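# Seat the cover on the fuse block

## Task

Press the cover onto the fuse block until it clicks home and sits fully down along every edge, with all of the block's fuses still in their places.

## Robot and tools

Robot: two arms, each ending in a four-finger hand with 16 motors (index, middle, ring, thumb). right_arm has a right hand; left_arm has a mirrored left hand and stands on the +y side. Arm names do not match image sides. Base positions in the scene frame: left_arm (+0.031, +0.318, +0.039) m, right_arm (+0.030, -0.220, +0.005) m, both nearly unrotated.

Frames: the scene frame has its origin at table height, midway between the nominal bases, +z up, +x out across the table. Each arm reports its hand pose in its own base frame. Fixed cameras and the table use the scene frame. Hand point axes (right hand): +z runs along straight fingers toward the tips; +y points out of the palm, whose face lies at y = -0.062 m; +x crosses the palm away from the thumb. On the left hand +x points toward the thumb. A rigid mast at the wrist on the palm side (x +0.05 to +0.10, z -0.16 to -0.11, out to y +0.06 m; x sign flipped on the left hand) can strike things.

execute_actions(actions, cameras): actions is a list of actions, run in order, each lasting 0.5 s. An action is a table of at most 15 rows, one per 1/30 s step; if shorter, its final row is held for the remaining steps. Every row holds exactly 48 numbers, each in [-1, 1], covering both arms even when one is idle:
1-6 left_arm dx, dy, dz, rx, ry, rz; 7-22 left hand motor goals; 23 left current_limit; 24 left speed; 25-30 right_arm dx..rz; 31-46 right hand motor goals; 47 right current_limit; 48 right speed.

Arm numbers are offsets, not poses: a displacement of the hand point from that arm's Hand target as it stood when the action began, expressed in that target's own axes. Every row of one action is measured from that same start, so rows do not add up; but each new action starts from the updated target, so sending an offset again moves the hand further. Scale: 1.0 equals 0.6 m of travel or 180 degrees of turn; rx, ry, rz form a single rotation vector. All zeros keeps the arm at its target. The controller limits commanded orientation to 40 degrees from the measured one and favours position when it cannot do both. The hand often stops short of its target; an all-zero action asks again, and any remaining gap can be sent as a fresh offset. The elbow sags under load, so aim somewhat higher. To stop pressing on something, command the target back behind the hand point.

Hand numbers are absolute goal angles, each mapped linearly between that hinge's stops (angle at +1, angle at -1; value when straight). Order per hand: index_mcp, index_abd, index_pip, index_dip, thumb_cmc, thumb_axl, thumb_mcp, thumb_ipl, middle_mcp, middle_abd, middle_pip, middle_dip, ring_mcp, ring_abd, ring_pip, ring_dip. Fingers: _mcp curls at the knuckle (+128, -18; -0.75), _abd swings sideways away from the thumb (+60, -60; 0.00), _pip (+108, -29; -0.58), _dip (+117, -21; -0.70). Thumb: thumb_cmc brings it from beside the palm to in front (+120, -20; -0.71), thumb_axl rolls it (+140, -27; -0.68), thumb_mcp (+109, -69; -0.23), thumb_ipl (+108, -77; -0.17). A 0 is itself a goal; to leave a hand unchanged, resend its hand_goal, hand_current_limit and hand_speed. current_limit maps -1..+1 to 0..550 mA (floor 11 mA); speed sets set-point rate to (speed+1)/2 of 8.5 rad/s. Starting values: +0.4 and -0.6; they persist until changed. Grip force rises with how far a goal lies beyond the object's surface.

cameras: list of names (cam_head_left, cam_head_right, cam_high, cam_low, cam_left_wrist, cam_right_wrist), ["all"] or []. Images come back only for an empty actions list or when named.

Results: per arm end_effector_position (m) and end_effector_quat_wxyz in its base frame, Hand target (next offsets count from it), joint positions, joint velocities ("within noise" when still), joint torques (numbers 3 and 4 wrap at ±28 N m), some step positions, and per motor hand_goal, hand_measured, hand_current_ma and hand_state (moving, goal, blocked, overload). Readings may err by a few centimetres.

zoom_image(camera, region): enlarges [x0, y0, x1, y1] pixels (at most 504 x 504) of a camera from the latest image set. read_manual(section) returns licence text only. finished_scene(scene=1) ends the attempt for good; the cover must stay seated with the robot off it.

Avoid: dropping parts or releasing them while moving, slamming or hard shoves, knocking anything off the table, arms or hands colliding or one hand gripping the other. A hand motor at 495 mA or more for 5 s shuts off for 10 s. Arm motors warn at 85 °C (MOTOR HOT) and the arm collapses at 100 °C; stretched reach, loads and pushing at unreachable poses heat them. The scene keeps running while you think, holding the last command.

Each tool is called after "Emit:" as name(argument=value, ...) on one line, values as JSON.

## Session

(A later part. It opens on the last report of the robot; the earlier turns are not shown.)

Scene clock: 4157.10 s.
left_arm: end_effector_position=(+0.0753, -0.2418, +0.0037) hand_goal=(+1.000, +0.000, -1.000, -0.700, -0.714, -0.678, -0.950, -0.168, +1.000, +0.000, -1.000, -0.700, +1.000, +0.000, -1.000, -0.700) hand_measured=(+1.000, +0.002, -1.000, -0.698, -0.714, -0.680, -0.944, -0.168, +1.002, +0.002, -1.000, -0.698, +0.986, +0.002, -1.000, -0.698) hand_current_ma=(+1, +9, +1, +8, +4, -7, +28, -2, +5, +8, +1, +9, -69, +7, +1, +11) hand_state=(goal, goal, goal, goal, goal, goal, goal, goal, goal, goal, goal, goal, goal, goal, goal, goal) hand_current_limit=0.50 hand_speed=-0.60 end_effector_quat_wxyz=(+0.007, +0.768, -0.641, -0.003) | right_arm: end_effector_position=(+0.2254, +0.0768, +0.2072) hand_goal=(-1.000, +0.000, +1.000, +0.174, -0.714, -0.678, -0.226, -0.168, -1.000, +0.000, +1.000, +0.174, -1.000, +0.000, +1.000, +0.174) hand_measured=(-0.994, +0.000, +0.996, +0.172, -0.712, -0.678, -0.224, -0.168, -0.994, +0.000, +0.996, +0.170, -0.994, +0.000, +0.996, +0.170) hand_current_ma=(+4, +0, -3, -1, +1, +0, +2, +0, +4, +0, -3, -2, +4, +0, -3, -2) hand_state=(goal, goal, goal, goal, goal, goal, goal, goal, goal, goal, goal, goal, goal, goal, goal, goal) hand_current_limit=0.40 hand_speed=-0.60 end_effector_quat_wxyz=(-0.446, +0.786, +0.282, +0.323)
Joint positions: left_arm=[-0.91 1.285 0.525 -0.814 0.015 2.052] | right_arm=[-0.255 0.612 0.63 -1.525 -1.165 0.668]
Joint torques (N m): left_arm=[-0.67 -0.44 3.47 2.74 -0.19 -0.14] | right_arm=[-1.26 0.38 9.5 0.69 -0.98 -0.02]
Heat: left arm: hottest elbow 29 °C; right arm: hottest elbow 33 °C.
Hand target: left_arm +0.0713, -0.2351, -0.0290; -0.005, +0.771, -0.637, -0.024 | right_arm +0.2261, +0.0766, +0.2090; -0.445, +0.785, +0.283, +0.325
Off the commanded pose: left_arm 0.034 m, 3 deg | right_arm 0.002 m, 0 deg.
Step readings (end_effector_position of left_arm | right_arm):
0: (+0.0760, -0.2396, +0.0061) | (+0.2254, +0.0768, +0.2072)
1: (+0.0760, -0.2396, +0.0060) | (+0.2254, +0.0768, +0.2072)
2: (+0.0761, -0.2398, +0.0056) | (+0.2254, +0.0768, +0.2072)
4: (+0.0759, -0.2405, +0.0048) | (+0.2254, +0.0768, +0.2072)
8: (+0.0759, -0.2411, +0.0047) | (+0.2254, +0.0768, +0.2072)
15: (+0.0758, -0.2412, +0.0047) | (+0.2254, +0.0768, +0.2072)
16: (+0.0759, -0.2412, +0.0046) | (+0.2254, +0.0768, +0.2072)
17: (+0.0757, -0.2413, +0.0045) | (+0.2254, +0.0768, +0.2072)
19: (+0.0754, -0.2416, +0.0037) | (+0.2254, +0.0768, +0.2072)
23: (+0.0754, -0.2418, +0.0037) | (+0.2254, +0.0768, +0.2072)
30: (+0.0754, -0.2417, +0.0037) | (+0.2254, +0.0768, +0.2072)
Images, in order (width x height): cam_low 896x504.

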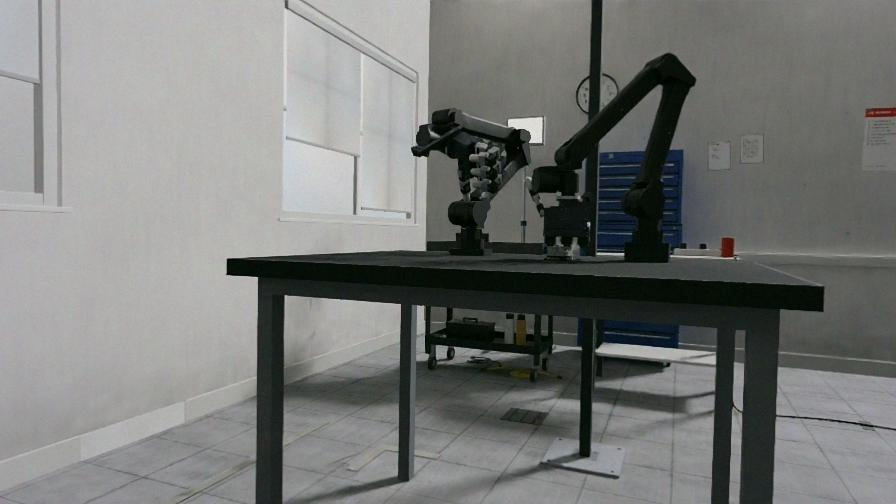

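Emit:
execute_actions(actions=[[[-0.0075,0.003,0.025,-0.0029,-0.006,0,1,0,-1,-0.7,-0.714,-0.678,-0.95,-0.168,1,0,-1,-0.7,1,0,-1,-0.7,0.5,-0.6,0,0,0,0,0,0,-1,0,1,0.174,-0.714,-0.678,-0.226,-0.168,-1,0,1,0.174,-1,0,1,0.174,0.4,-0.6]],[[-0.006,0.003,0.025,-0.0029,-0.006,0,1,0,-1,-0.7,-0.714,-0.678,-0.95,-0.168,1,0,-1,-0.7,1,0,-1,-0.7,0.5,-0.6,0,0,0,0,0,0,-1,0,1,0.174,-0.714,-0.678,-0.226,-0.168,-1,0,1,0.174,-1,0,1,0.174,0.4,-0.6]]], cameras=["cam_low","cam_high"])

Emit:
zoom_image(camera="cam_low", region=[515, 200, 595, 270])

Scene clock: 4169.80 s.
left_arm: end_effector_position=(+0.0736, -0.2404, +0.0021) hand_goal=(+1.000, +0.000, -1.000, -0.700, -0.714, -0.678, -0.950, -0.168, +1.000, +0.000, -1.000, -0.700, +1.000, +0.000, -1.000, -0.700) hand_measured=(+1.000, +0.002, -1.000, -0.698, -0.714, -0.680, -0.944, -0.168, +1.002, +0.002, -1.000, -0.698, +0.986, +0.002, -1.000, -0.698) hand_current_ma=(+1, +9, +1, +8, +4, -7, +28, -2, +10, +8, +1, +9, -69, +7, +1, +11) hand_state=(goal, goal, goal, goal, goal, goal, goal, goal, goal, goal, goal, goal, goal, goal, goal, goal) hand_current_limit=0.50 hand_speed=-0.60 end_effector_quat_wxyz=(+0.015, +0.763, -0.646, -0.011) | right_arm: end_effector_position=(+0.2254, +0.0768, +0.2072) hand_goal=(-1.000, +0.000, +1.000, +0.174, -0.714, -0.678, -0.226, -0.168, -1.000, +0.000, +1.000, +0.174, -1.000, +0.000, +1.000, +0.174) hand_measured=(-0.994, +0.000, +0.996, +0.172, -0.712, -0.678, -0.224, -0.168, -0.994, +0.000, +0.996, +0.170, -0.994, +0.000, +0.996, +0.170) hand_current_ma=(+4, +0, -3, -1, +1, +0, +2, +0, +4, +0, -3, -2, +4, +0, -3, -2) hand_state=(goal, goal, goal, goal, goal, goal, goal, goal, goal, goal, goal, goal, goal, goal, goal, goal) hand_current_limit=0.40 hand_speed=-0.60 end_effector_quat_wxyz=(-0.446, +0.786, +0.282, +0.323)
Joint positions: left_arm=[-0.901 1.301 0.526 -0.811 0.033 2.075] | right_arm=[-0.255 0.612 0.63 -1.525 -1.165 0.668]
Joint torques (N m): left_arm=[-0.79 1.96 0.9 4.37 -0.9 -0.27] | right_arm=[-1.26 0.5 9.52 0.69 -0.98 -0.02]
Heat: left arm: hottest elbow 28 °C; right arm: hottest elbow 33 °C.
Hand target: left_arm +0.0651, -0.2263, -0.0585; -0.010, +0.770, -0.636, -0.044 | right_arm +0.2261, +0.0766, +0.2090; -0.445, +0.785, +0.283, +0.325
Off the commanded pose: left_arm 0.063 m, 5 deg | right_arm 0.002 m, 0 deg.
Step readings (end_effector_position of left_arm | right_arm):
0: (+0.0753, -0.2418, +0.0037) | (+0.2254, +0.0768, +0.2072)
1: (+0.0753, -0.2417, +0.0036) | (+0.2254, +0.0768, +0.2072)
2: (+0.0753, -0.2416, +0.0035) | (+0.2254, +0.0768, +0.2072)
4: (+0.0752, -0.2414, +0.0034) | (+0.2254, +0.0768, +0.2072)
8: (+0.0752, -0.2413, +0.0035) | (+0.2254, +0.0768, +0.2072)
15: (+0.0752, -0.2413, +0.0035) | (+0.2254, +0.0768, +0.2072)
16: (+0.0752, -0.2413, +0.0034) | (+0.2254, +0.0768, +0.2072)
17: (+0.0752, -0.2412, +0.0034) | (+0.2254, +0.0768, +0.2072)
19: (+0.0747, -0.2409, +0.0031) | (+0.2254, +0.0768, +0.2072)
23: (+0.0736, -0.2404, +0.0021) | (+0.2254, +0.0768, +0.2072)
30: (+0.0736, -0.2404, +0.0021) | (+0.2254, +0.0768, +0.2072)
Images, in order (width x height): cam_high 896x504, cam_low 896x504.

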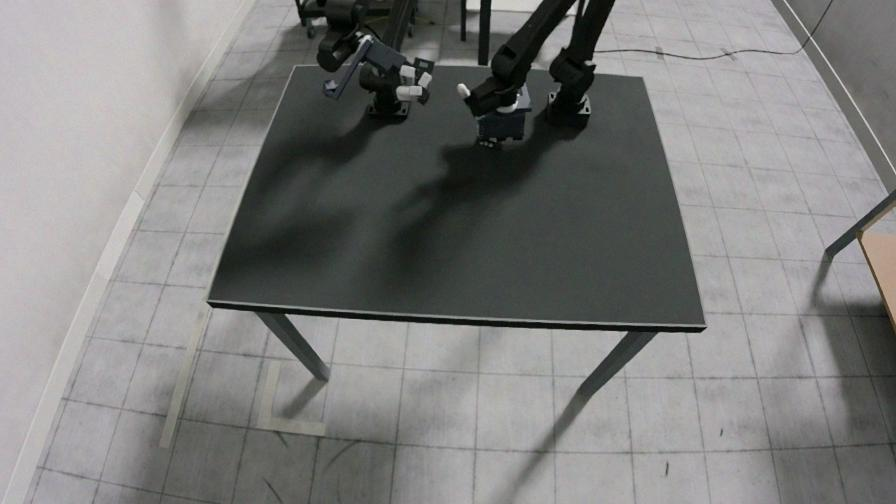

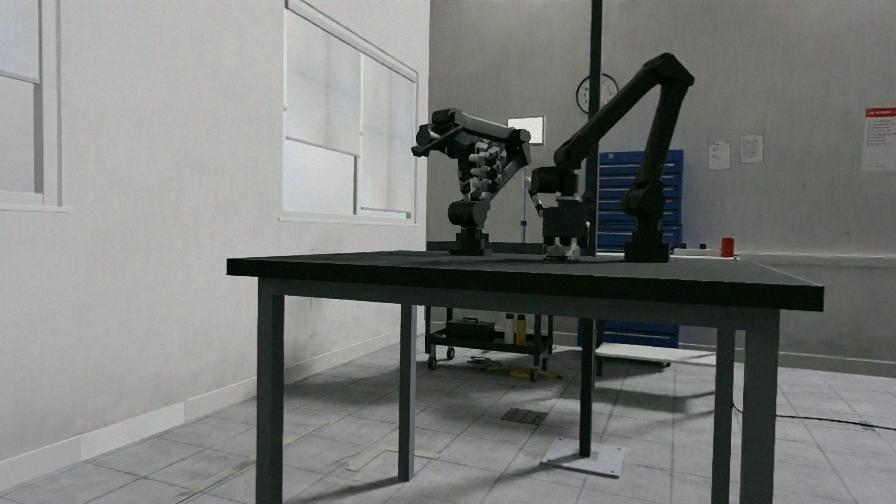

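Scaled by 6.300 from the camera's 896x504 image, which has a finer 1280x720 frame.

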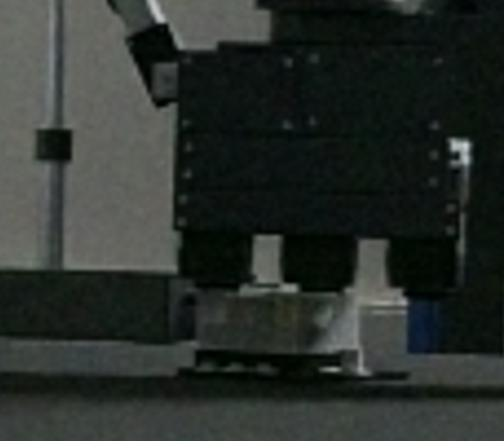

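Emit:
execute_actions(actions=[[[-0.004,0.001,0.025,-0.0029,-0.006,0,1,0,-1,-0.7,-0.714,-0.678,-0.95,-0.168,1,0,-1,-0.7,1,0,-1,-0.7,0.5,-0.6,0,0,0,0,0,0,-1,0,1,0.174,-0.714,-0.678,-0.226,-0.168,-1,0,1,0.174,-1,0,1,0.174,0.4,-0.6]],[[-0.004,0.001,0.025,-0.0029,-0.006,0,1,0,-1,-0.7,-0.714,-0.678,-0.95,-0.168,1,0,-1,-0.7,1,0,-1,-0.7,0.5,-0.6,0,0,0,0,0,0,-1,0,1,0.174,-0.714,-0.678,-0.226,-0.168,-1,0,1,0.174,-1,0,1,0.174,0.4,-0.6]]], cameras=["cam_low"])

Emit:
zoom_image(camera="cam_low", region=[535, 235, 585, 270])

Scene clock: 4184.37 s.
left_arm: end_effector_position=(+0.0734, -0.2399, +0.0019) hand_goal=(+1.000, +0.000, -1.000, -0.700, -0.714, -0.678, -0.950, -0.168, +1.000, +0.000, -1.000, -0.700, +1.000, +0.000, -1.000, -0.700) hand_measured=(+1.000, +0.002, -1.000, -0.698, -0.714, -0.680, -0.944, -0.168, +1.004, +0.002, -1.000, -0.698, +0.986, +0.002, -1.000, -0.698) hand_current_ma=(+1, +9, +1, +8, +4, -7, +28, -2, +13, +8, +1, +9, -69, +7, +1, +11) hand_state=(goal, goal, goal, goal, goal, goal, goal, goal, goal, goal, goal, goal, goal, goal, goal, goal) hand_current_limit=0.50 hand_speed=-0.60 end_effector_quat_wxyz=(+0.022, +0.763, -0.645, -0.015) | right_arm: end_effector_position=(+0.2254, +0.0768, +0.2072) hand_goal=(-1.000, +0.000, +1.000, +0.174, -0.714, -0.678, -0.226, -0.168, -1.000, +0.000, +1.000, +0.174, -1.000, +0.000, +1.000, +0.174) hand_measured=(-0.994, +0.000, +0.996, +0.172, -0.712, -0.678, -0.224, -0.168, -0.994, +0.000, +0.996, +0.170, -0.994, +0.000, +0.996, +0.170) hand_current_ma=(+4, +0, -3, -1, +1, +0, +2, +0, +4, +0, -3, -2, +4, +0, -3, -2) hand_state=(goal, goal, goal, goal, goal, goal, goal, goal, goal, goal, goal, goal, goal, goal, goal, goal) hand_current_limit=0.40 hand_speed=-0.60 end_effector_quat_wxyz=(-0.446, +0.786, +0.282, +0.323)
Joint positions: left_arm=[-0.89 1.308 0.526 -0.81 0.049 2.085] | right_arm=[-0.255 0.612 0.63 -1.525 -1.165 0.668]
Joint torques (N m): left_arm=[-0.79 4.72 -0.96 5.49 -1.56 -0.25] | right_arm=[-1.26 0.38 9.5 0.72 -0.98 -0.01]
Heat: left arm: hottest elbow 28 °C; right arm: hottest elbow 33 °C.
Hand target: left_arm +0.0612, -0.2195, -0.0878; -0.015, +0.769, -0.635, -0.065 | right_arm +0.2261, +0.0766, +0.2090; -0.445, +0.785, +0.283, +0.325
Off the commanded pose: left_arm 0.093 m, 7 deg | right_arm 0.002 m, 0 deg.
Step readings (end_effector_position of left_arm | right_arm):
0: (+0.0736, -0.2404, +0.0021) | (+0.2254, +0.0768, +0.2072)
1: (+0.0736, -0.2404, +0.0021) | (+0.2254, +0.0768, +0.2072)
2: (+0.0736, -0.2404, +0.0020) | (+0.2254, +0.0768, +0.2072)
4: (+0.0736, -0.2402, +0.0019) | (+0.2254, +0.0768, +0.2072)
8: (+0.0735, -0.2401, +0.0020) | (+0.2254, +0.0768, +0.2072)
15: (+0.0735, -0.2401, +0.0020) | (+0.2254, +0.0768, +0.2072)
16: (+0.0736, -0.2400, +0.0019) | (+0.2254, +0.0768, +0.2072)
17: (+0.0734, -0.2400, +0.0019) | (+0.2254, +0.0768, +0.2072)
19: (+0.0734, -0.2398, +0.0019) | (+0.2254, +0.0768, +0.2072)
23: (+0.0734, -0.2399, +0.0019) | (+0.2254, +0.0768, +0.2072)
30: (+0.0734, -0.2399, +0.0019) | (+0.2254, +0.0768, +0.2072)
Images, in order (width x height): cam_low 896x504.

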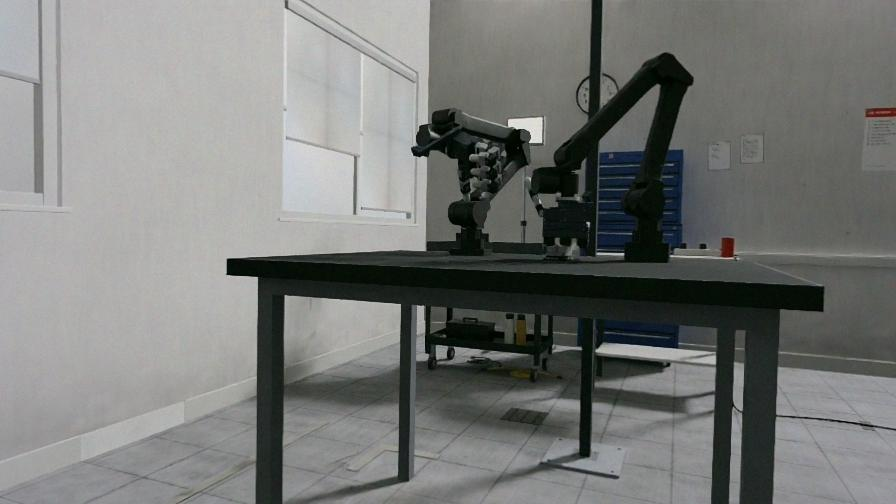

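Scaled by 10.080 from the camera's 896x504 image, which has a finer 1280x720 frame.

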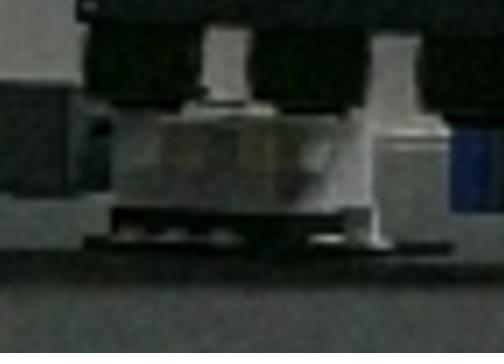

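Emit:
execute_actions(actions=[], cameras=["cam_right_wrist","cam_high","cam_head_right"])

Emit:
zoom_image(camera="cam_right_wrist", region=[540, 60, 700, 220])

Emit:
zoom_image(camera="cam_high", region=[470, 110, 520, 155])

Scene clock: 4210.63 s.
left_arm: end_effector_position=(+0.0734, -0.2399, +0.0019) hand_goal=(+1.000, +0.000, -1.000, -0.700, -0.714, -0.678, -0.950, -0.168, +1.000, +0.000, -1.000, -0.700, +1.000, +0.000, -1.000, -0.700) hand_measured=(+1.000, +0.002, -1.000, -0.698, -0.714, -0.680, -0.944, -0.168, +1.004, +0.002, -1.000, -0.698, +0.986, +0.002, -1.000, -0.698) hand_current_ma=(+1, +9, +1, +8, +4, -7, +28, -2, +13, +8, +1, +9, -69, +7, +1, +11) hand_state=(goal, goal, goal, goal, goal, goal, goal, goal, goal, goal, goal, goal, goal, goal, goal, goal) hand_current_limit=0.50 hand_speed=-0.60 end_effector_quat_wxyz=(+0.022, +0.763, -0.645, -0.015) | right_arm: end_effector_position=(+0.2254, +0.0768, +0.2072) hand_goal=(-1.000, +0.000, +1.000, +0.174, -0.714, -0.678, -0.226, -0.168, -1.000, +0.000, +1.000, +0.174, -1.000, +0.000, +1.000, +0.174) hand_measured=(-0.994, +0.000, +0.996, +0.172, -0.712, -0.678, -0.224, -0.168, -0.994, +0.000, +0.996, +0.170, -0.994, +0.000, +0.996, +0.170) hand_current_ma=(+4, +0, -3, -1, +1, +0, +2, +0, +4, +0, -3, -2, +4, +0, -3, -2) hand_state=(goal, goal, goal, goal, goal, goal, goal, goal, goal, goal, goal, goal, goal, goal, goal, goal) hand_current_limit=0.40 hand_speed=-0.60 end_effector_quat_wxyz=(-0.446, +0.786, +0.282, +0.323)
Joint positions: left_arm=[-0.89 1.308 0.526 -0.81 0.049 2.085] | right_arm=[-0.255 0.612 0.63 -1.525 -1.165 0.668]
Joint velocities: within noise
Joint torques (N m): left_arm=[-0.79 4.72 -0.96 5.48 -1.56 -0.25] | right_arm=[-1.2 0.44 9.51 0.72 -0.98 -0.02]
Heat: left arm: hottest elbow 27 °C; right arm: hottest elbow 33 °C.
Hand target: left_arm +0.0612, -0.2195, -0.0878; -0.015, +0.769, -0.635, -0.065 | right_arm +0.2261, +0.0766, +0.2090; -0.445, +0.785, +0.283, +0.325
Off the commanded pose: left_arm 0.093 m, 7 deg | right_arm 0.002 m, 0 deg.
camera_calibration:
cam_right_wrist: T_world_to_cam=[[-0.0503273, -0.352301, -0.934533, 0.274003], [-0.852315, -0.472604, 0.224062, 0.133883], [-0.520601, 0.807793, -0.276486, 0.233897], [0, 0, 0, 1]] pos_world=[0.249668, -0.0291358, 0.290736]
Images, in order (width x height): cam_head_right 896x504, cam_high 896x504, cam_right_wrist 896x504.

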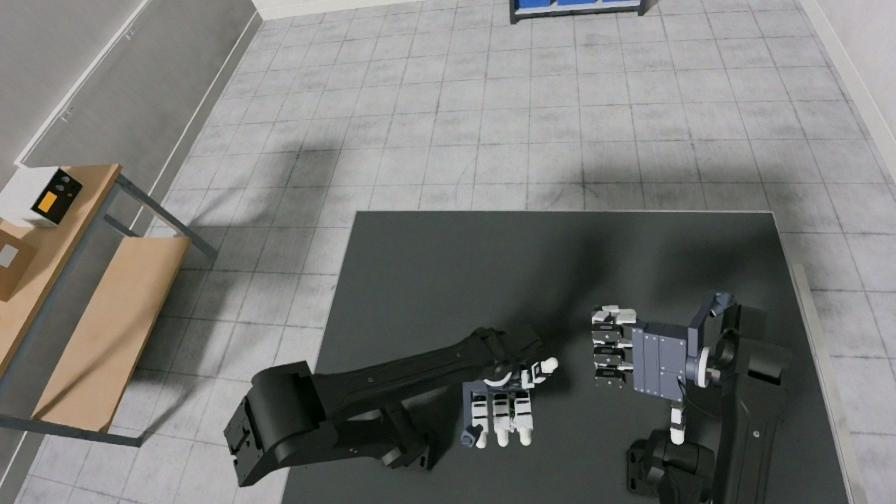

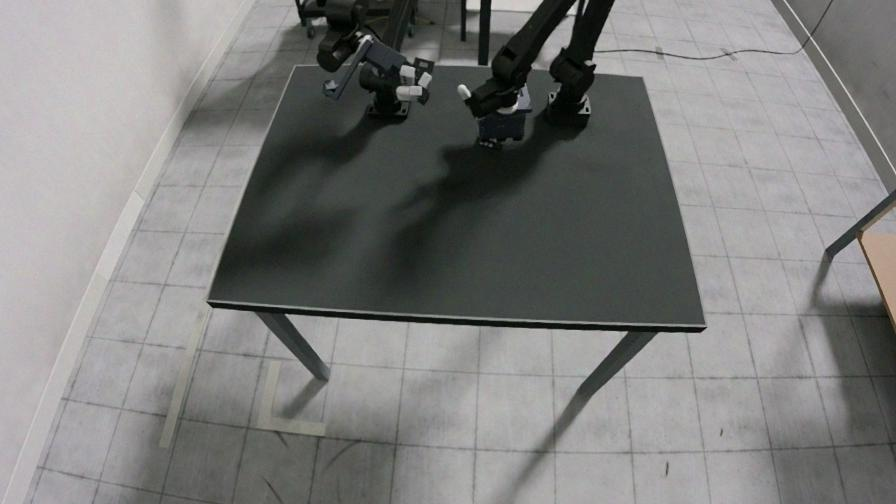

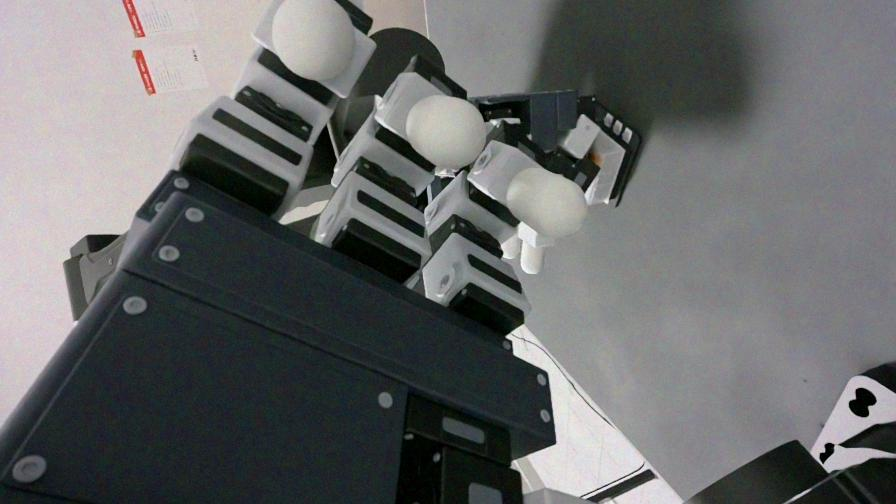

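Scaled by 3.150 from the camera's 896x504 image, which has a finer 1280x720 frame.

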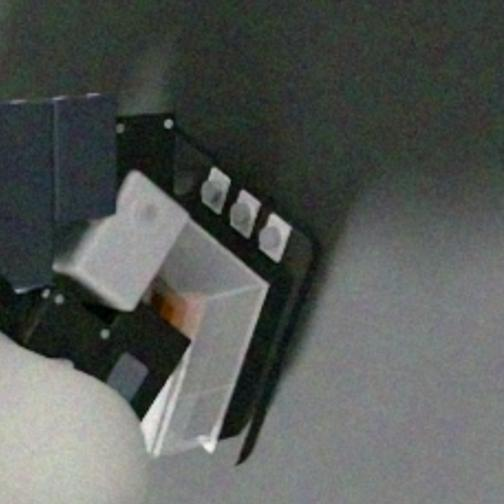

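Scaled by 10.080 from the camera's 896x504 image, which has a finer 1280x720 frame.

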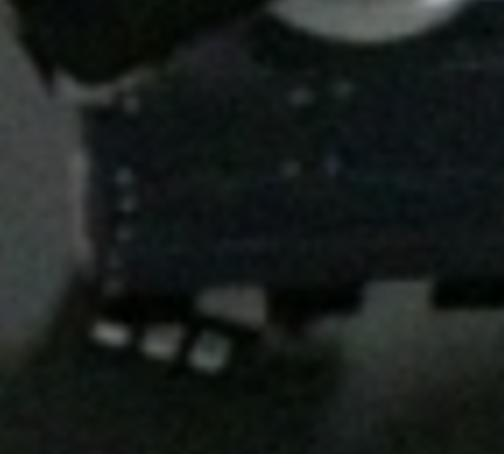

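Emit:
execute_actions(actions=[[[0.0215,-0.0091,-0.1518,0.0174,0.036,0,1,0,-1,-0.7,-0.714,-0.678,-0.95,-0.168,1,0,-1,-0.7,1,0,-1,-0.7,0.5,-0.6,0,0,0,0,0,0,-1,0,1,0.174,-0.714,-0.678,-0.226,-0.168,-1,0,1,0.174,-1,0,1,0.174,0.4,-0.6]]], cameras=[])

Emit:
execute_actions(actions=[[[0.016,-0.008,-0.15,0,0,0,1,0,-1,-0.7,-0.714,-0.678,-0.95,-0.168,1,0,-1,-0.7,1,0,-1,-0.7,0.5,-0.6,0,0,0,0,0,0,-1,0,1,0.174,-0.714,-0.678,-0.226,-0.168,-1,0,1,0.174,-1,0,1,0.174,0.4,-0.6]]], cameras=["cam_low","cam_high","cam_right_wrist","cam_left_wrist"])

Emit:
zoom_image(camera="cam_right_wrist", region=[540, 60, 700, 220])

Emit:
zoom_image(camera="cam_low", region=[535, 235, 585, 270])

Emit:
zoom_image(camera="cam_high", region=[465, 100, 515, 155])

Scene clock: 4287.80 s.
left_arm: end_effector_position=(+0.0772, -0.2441, +0.0058) hand_goal=(+1.000, +0.000, -1.000, -0.700, -0.714, -0.678, -0.950, -0.168, +1.000, +0.000, -1.000, -0.700, +1.000, +0.000, -1.000, -0.700) hand_measured=(+0.996, +0.002, -1.000, -0.698, -0.714, -0.680, -0.944, -0.168, +1.000, +0.002, -1.000, -0.698, +0.986, +0.002, -1.000, -0.698) hand_current_ma=(-19, +9, +1, +8, +4, -7, +28, -2, +2, +8, +1, +9, -69, +7, +1, +11) hand_state=(goal, goal, goal, goal, goal, goal, goal, goal, goal, goal, goal, goal, goal, goal, goal, goal) hand_current_limit=0.50 hand_speed=-0.60 end_effector_quat_wxyz=(+0.009, +0.765, -0.644, +0.000) | right_arm: end_effector_position=(+0.2254, +0.0768, +0.2072) hand_goal=(-1.000, +0.000, +1.000, +0.174, -0.714, -0.678, -0.226, -0.168, -1.000, +0.000, +1.000, +0.174, -1.000, +0.000, +1.000, +0.174) hand_measured=(-0.994, +0.000, +0.996, +0.172, -0.712, -0.678, -0.224, -0.168, -0.994, +0.000, +0.996, +0.170, -0.994, +0.000, +0.996, +0.170) hand_current_ma=(+4, +0, -3, -1, +1, +0, +2, +0, +4, +0, -3, -2, +4, +0, -3, -2) hand_state=(goal, goal, goal, goal, goal, goal, goal, goal, goal, goal, goal, goal, goal, goal, goal, goal) hand_current_limit=0.40 hand_speed=-0.60 end_effector_quat_wxyz=(-0.446, +0.786, +0.282, +0.323)
Joint positions: left_arm=[-0.908 1.286 0.533 -0.814 0.019 2.062] | right_arm=[-0.255 0.612 0.63 -1.525 -1.165 0.668]
Joint torques (N m): left_arm=[-0.91 -5.77 5.14 0.21 -0.27 -0.24] | right_arm=[-1.26 0.32 9.5 0.72 -0.98 -0.02]
Heat: left arm: hottest elbow 26 °C; right arm: hottest elbow 33 °C.
Hand target: left_arm +0.0762, -0.2405, +0.0005; +0.000, +0.771, -0.637, -0.004 | right_arm +0.2261, +0.0766, +0.2090; -0.445, +0.785, +0.283, +0.325
Off the commanded pose: left_arm 0.006 m, 2 deg | right_arm 0.002 m, 0 deg.
Step readings (end_effector_position of left_arm | right_arm):
0: (+0.0734, -0.2399, +0.0019) | (+0.2254, +0.0768, +0.2072)
1: (+0.0736, -0.2402, +0.0021) | (+0.2254, +0.0768, +0.2072)
2: (+0.0741, -0.2407, +0.0029) | (+0.2254, +0.0768, +0.2072)
4: (+0.0764, -0.2432, +0.0055) | (+0.2254, +0.0768, +0.2072)
8: (+0.0769, -0.2437, +0.0059) | (+0.2254, +0.0768, +0.2072)
15: (+0.0772, -0.2440, +0.0058) | (+0.2254, +0.0768, +0.2072)
No camera images: "cameras" was empty.

Scene clock: 4288.70 s.
left_arm: end_effector_position=(+0.0740, -0.2396, +0.0774) hand_goal=(+1.000, +0.000, -1.000, -0.700, -0.714, -0.678, -0.950, -0.168, +1.000, +0.000, -1.000, -0.700, +1.000, +0.000, -1.000, -0.700) hand_measured=(+0.992, +0.002, -1.000, -0.698, -0.714, -0.680, -0.944, -0.168, +0.994, +0.002, -1.000, -0.698, +0.986, +0.002, -1.000, -0.698) hand_current_ma=(-35, +8, +1, +8, +4, -7, +28, -2, -29, +7, +1, +9, -68, +6, +1, +11) hand_state=(goal, goal, goal, goal, goal, goal, goal, goal, goal, goal, goal, goal, goal, goal, goal, goal) hand_current_limit=0.50 hand_speed=-0.60 end_effector_quat_wxyz=(-0.001, +0.767, -0.641, -0.019) | right_arm: end_effector_position=(+0.2254, +0.0768, +0.2072) hand_goal=(-1.000, +0.000, +1.000, +0.174, -0.714, -0.678, -0.226, -0.168, -1.000, +0.000, +1.000, +0.174, -1.000, +0.000, +1.000, +0.174) hand_measured=(-0.994, +0.000, +0.996, +0.172, -0.712, -0.678, -0.224, -0.168, -0.994, +0.000, +0.996, +0.170, -0.994, +0.000, +0.996, +0.170) hand_current_ma=(+4, +0, -3, -1, +1, +0, +2, +0, +4, +0, -3, -2, +4, +0, -3, -2) hand_state=(goal, goal, goal, goal, goal, goal, goal, goal, goal, goal, goal, goal, goal, goal, goal, goal) hand_current_limit=0.40 hand_speed=-0.60 end_effector_quat_wxyz=(-0.446, +0.786, +0.282, +0.323)
Joint positions: left_arm=[-0.915 1.142 0.652 -1.119 0.006 2.048] | right_arm=[-0.255 0.612 0.63 -1.525 -1.165 0.668]
Joint torques (N m): left_arm=[-0.32 -5.95 9.72 -0.46 0.19 -0.11] | right_arm=[-1.32 0.44 9.51 0.7 -0.98 -0.02]
Heat: left arm: hottest elbow 26 °C; right arm: hottest elbow 33 °C.
Hand target: left_arm +0.0832, -0.2495, +0.0904; +0.000, +0.771, -0.637, -0.004 | right_arm +0.2261, +0.0766, +0.2090; -0.445, +0.785, +0.283, +0.325
Off the commanded pose: left_arm 0.019 m, 2 deg | right_arm 0.002 m, 0 deg.
Step readings (end_effector_position of left_arm | right_arm):
0: (+0.0772, -0.2441, +0.0058) | (+0.2254, +0.0768, +0.2072)
1: (+0.0769, -0.2437, +0.0060) | (+0.2254, +0.0768, +0.2072)
2: (+0.0761, -0.2419, +0.0075) | (+0.2254, +0.0768, +0.2072)
4: (+0.0709, -0.2353, +0.0174) | (+0.2254, +0.0768, +0.2072)
8: (+0.0707, -0.2365, +0.0490) | (+0.2254, +0.0768, +0.2072)
15: (+0.0764, -0.2431, +0.0771) | (+0.2254, +0.0768, +0.2072)
camera_calibration:
cam_left_wrist: T_world_to_cam=[[0.521078, 0.853495, 0.00493085, 0.134292], [0.579093, -0.357782, 0.73256, -0.237292], [0.627, -0.378865, -0.680685, 0.0391998], [0, 0, 0, 1]] pos_world=[0.0428593, -0.184665, 0.199851]
cam_right_wrist: T_world_to_cam=[[-0.0503273, -0.352301, -0.934533, 0.274003], [-0.852315, -0.472604, 0.224062, 0.133883], [-0.520601, 0.807793, -0.276486, 0.233897], [0, 0, 0, 1]] pos_world=[0.249668, -0.0291358, 0.290736]
Images, in order (width x height): cam_high 896x504, cam_low 896x504, cam_left_wrist 896x504, cam_right_wrist 896x504.

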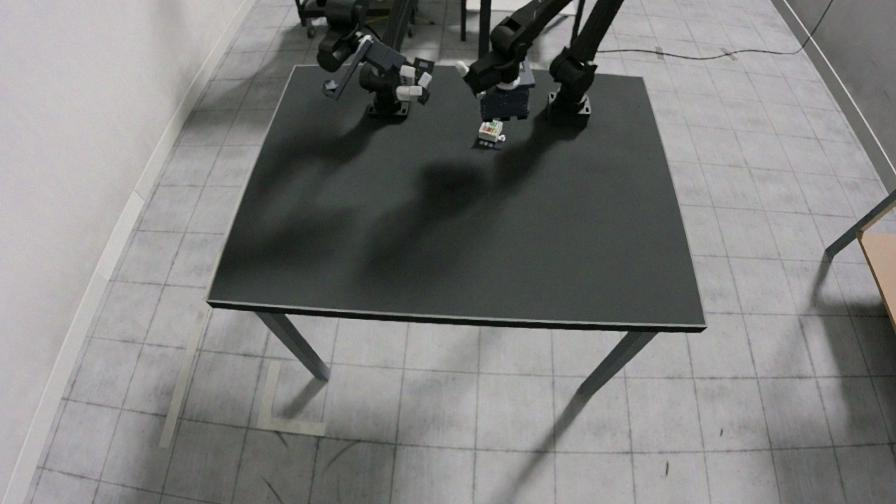

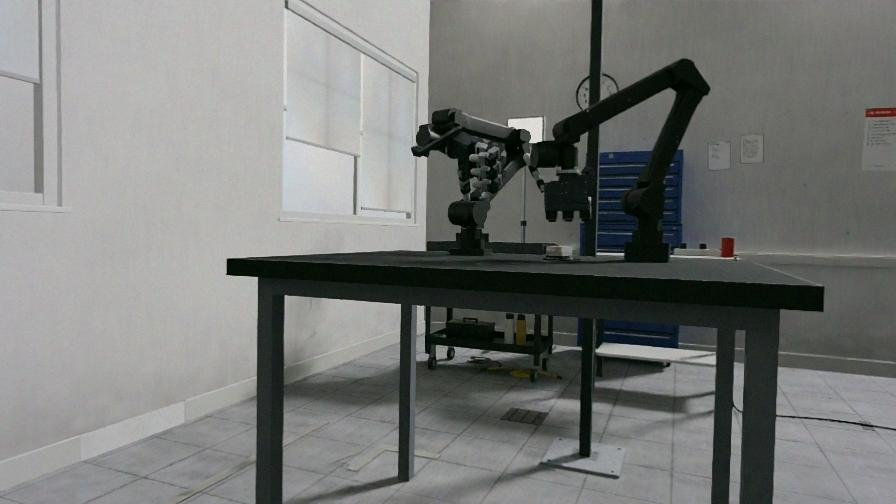

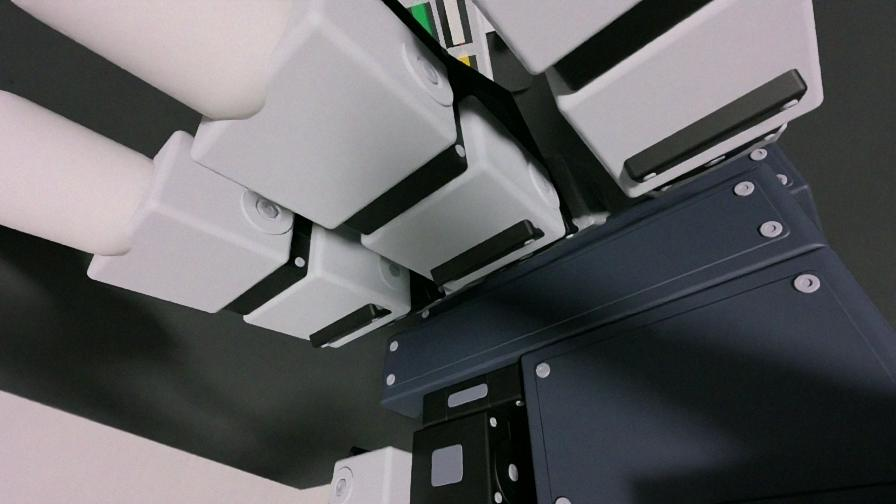

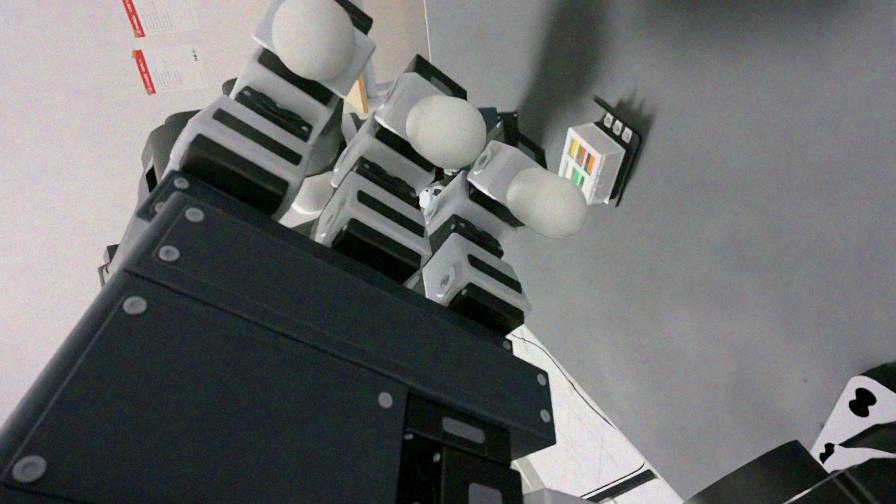

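Scaled by 3.150 from the camera's 896x504 image, which has a finer 1280x720 frame.

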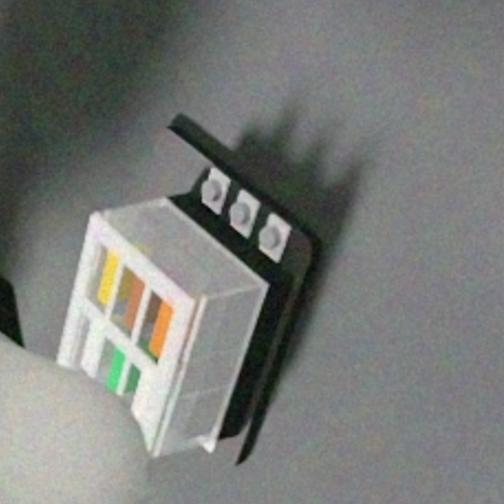

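Scaled by 10.080 from the camera's 896x504 image, which has a finer 1280x720 frame.

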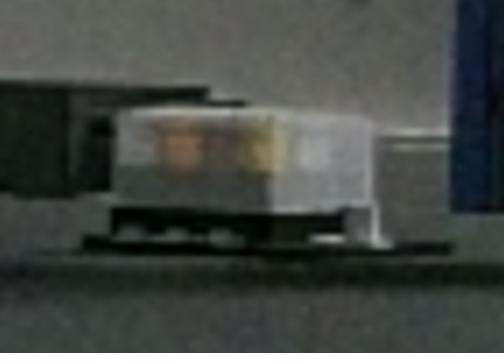

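Scaled by 9.164 from the camera's 896x504 image, which has a finer 1280x720 frame.

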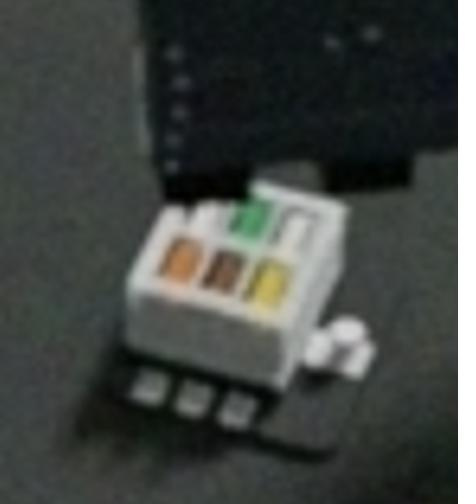

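Emit:
execute_actions(actions=[], cameras=["cam_head_left","cam_head_right","cam_high"])

Emit:
zoom_image(camera="cam_high", region=[475, 115, 515, 150])

Emit:
zoom_image(camera="cam_head_left", region=[400, 300, 600, 460])

Scene clock: 4299.87 s.
left_arm: end_effector_position=(+0.0740, -0.2396, +0.0774) hand_goal=(+1.000, +0.000, -1.000, -0.700, -0.714, -0.678, -0.950, -0.168, +1.000, +0.000, -1.000, -0.700, +1.000, +0.000, -1.000, -0.700) hand_measured=(+0.992, +0.002, -1.000, -0.698, -0.714, -0.680, -0.944, -0.168, +0.994, +0.002, -1.000, -0.698, +0.986, +0.002, -1.000, -0.698) hand_current_ma=(-35, +8, +1, +8, +4, -7, +28, -2, -29, +7, +1, +9, -68, +6, +1, +11) hand_state=(goal, goal, goal, goal, goal, goal, goal, goal, goal, goal, goal, goal, goal, goal, goal, goal) hand_current_limit=0.50 hand_speed=-0.60 end_effector_quat_wxyz=(-0.001, +0.767, -0.641, -0.019) | right_arm: end_effector_position=(+0.2254, +0.0768, +0.2072) hand_goal=(-1.000, +0.000, +1.000, +0.174, -0.714, -0.678, -0.226, -0.168, -1.000, +0.000, +1.000, +0.174, -1.000, +0.000, +1.000, +0.174) hand_measured=(-0.994, +0.000, +0.996, +0.172, -0.712, -0.678, -0.224, -0.168, -0.994, +0.000, +0.996, +0.170, -0.994, +0.000, +0.996, +0.170) hand_current_ma=(+4, +0, -3, -1, +1, +0, +2, +0, +4, +0, -3, -2, +4, +0, -3, -2) hand_state=(goal, goal, goal, goal, goal, goal, goal, goal, goal, goal, goal, goal, goal, goal, goal, goal) hand_current_limit=0.40 hand_speed=-0.60 end_effector_quat_wxyz=(-0.446, +0.786, +0.282, +0.323)
Joint positions: left_arm=[-0.915 1.142 0.652 -1.119 0.006 2.048] | right_arm=[-0.255 0.612 0.63 -1.525 -1.165 0.668]
Joint velocities: within noise
Joint torques (N m): left_arm=[-0.26 -5.89 9.73 -0.49 0.18 -0.11] | right_arm=[-1.26 0.32 9.5 0.68 -0.98 -0.01]
Heat: left arm: hottest elbow 27 °C; right arm: hottest elbow 33 °C.
Hand target: left_arm +0.0832, -0.2495, +0.0904; +0.000, +0.771, -0.637, -0.004 | right_arm +0.2261, +0.0766, +0.2090; -0.445, +0.785, +0.283, +0.325
Off the commanded pose: left_arm 0.019 m, 2 deg | right_arm 0.002 m, 0 deg.
Images, in order (width x height): cam_head_left 896x504, cam_head_right 896x504, cam_high 896x504.

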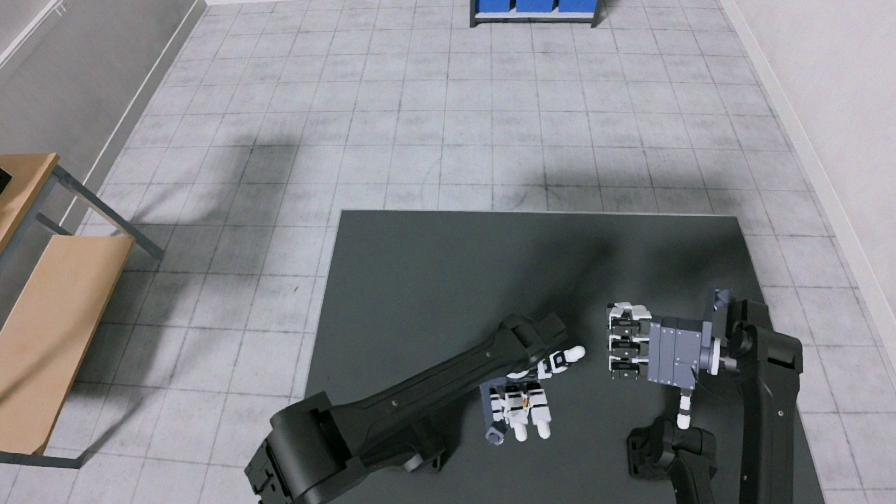

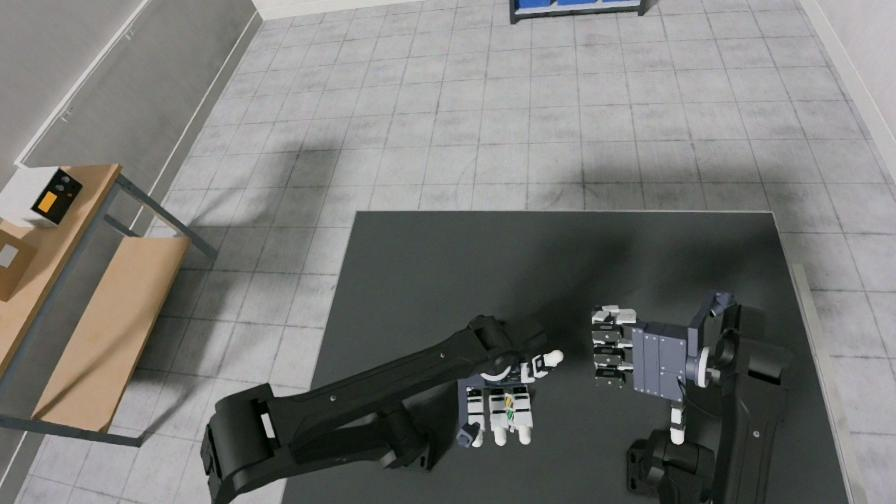

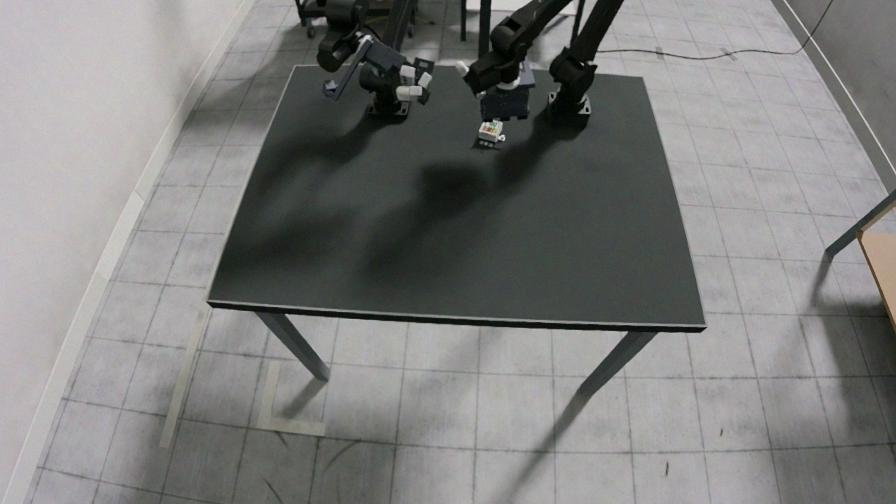

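Scaled by 12.600 from the camera's 896x504 image, which has a finer 1280x720 frame.

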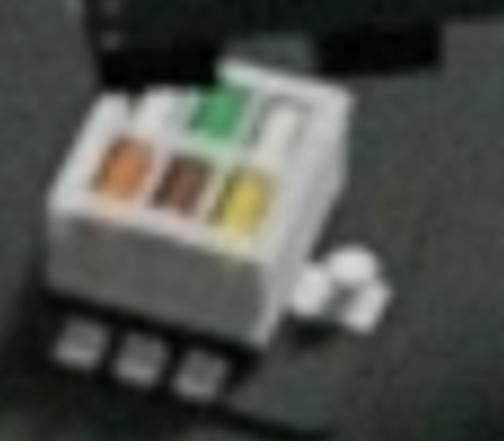

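Scaled by 2.520 from the camera's 896x504 image, which has a finer 1280x720 frame.

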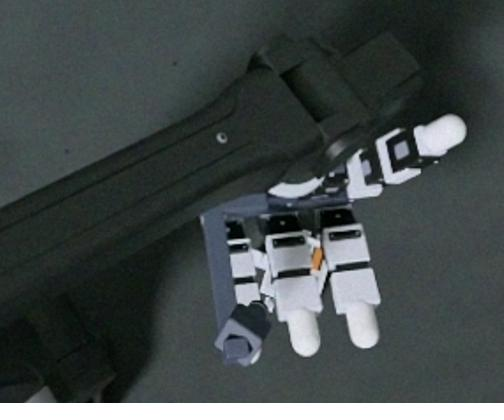

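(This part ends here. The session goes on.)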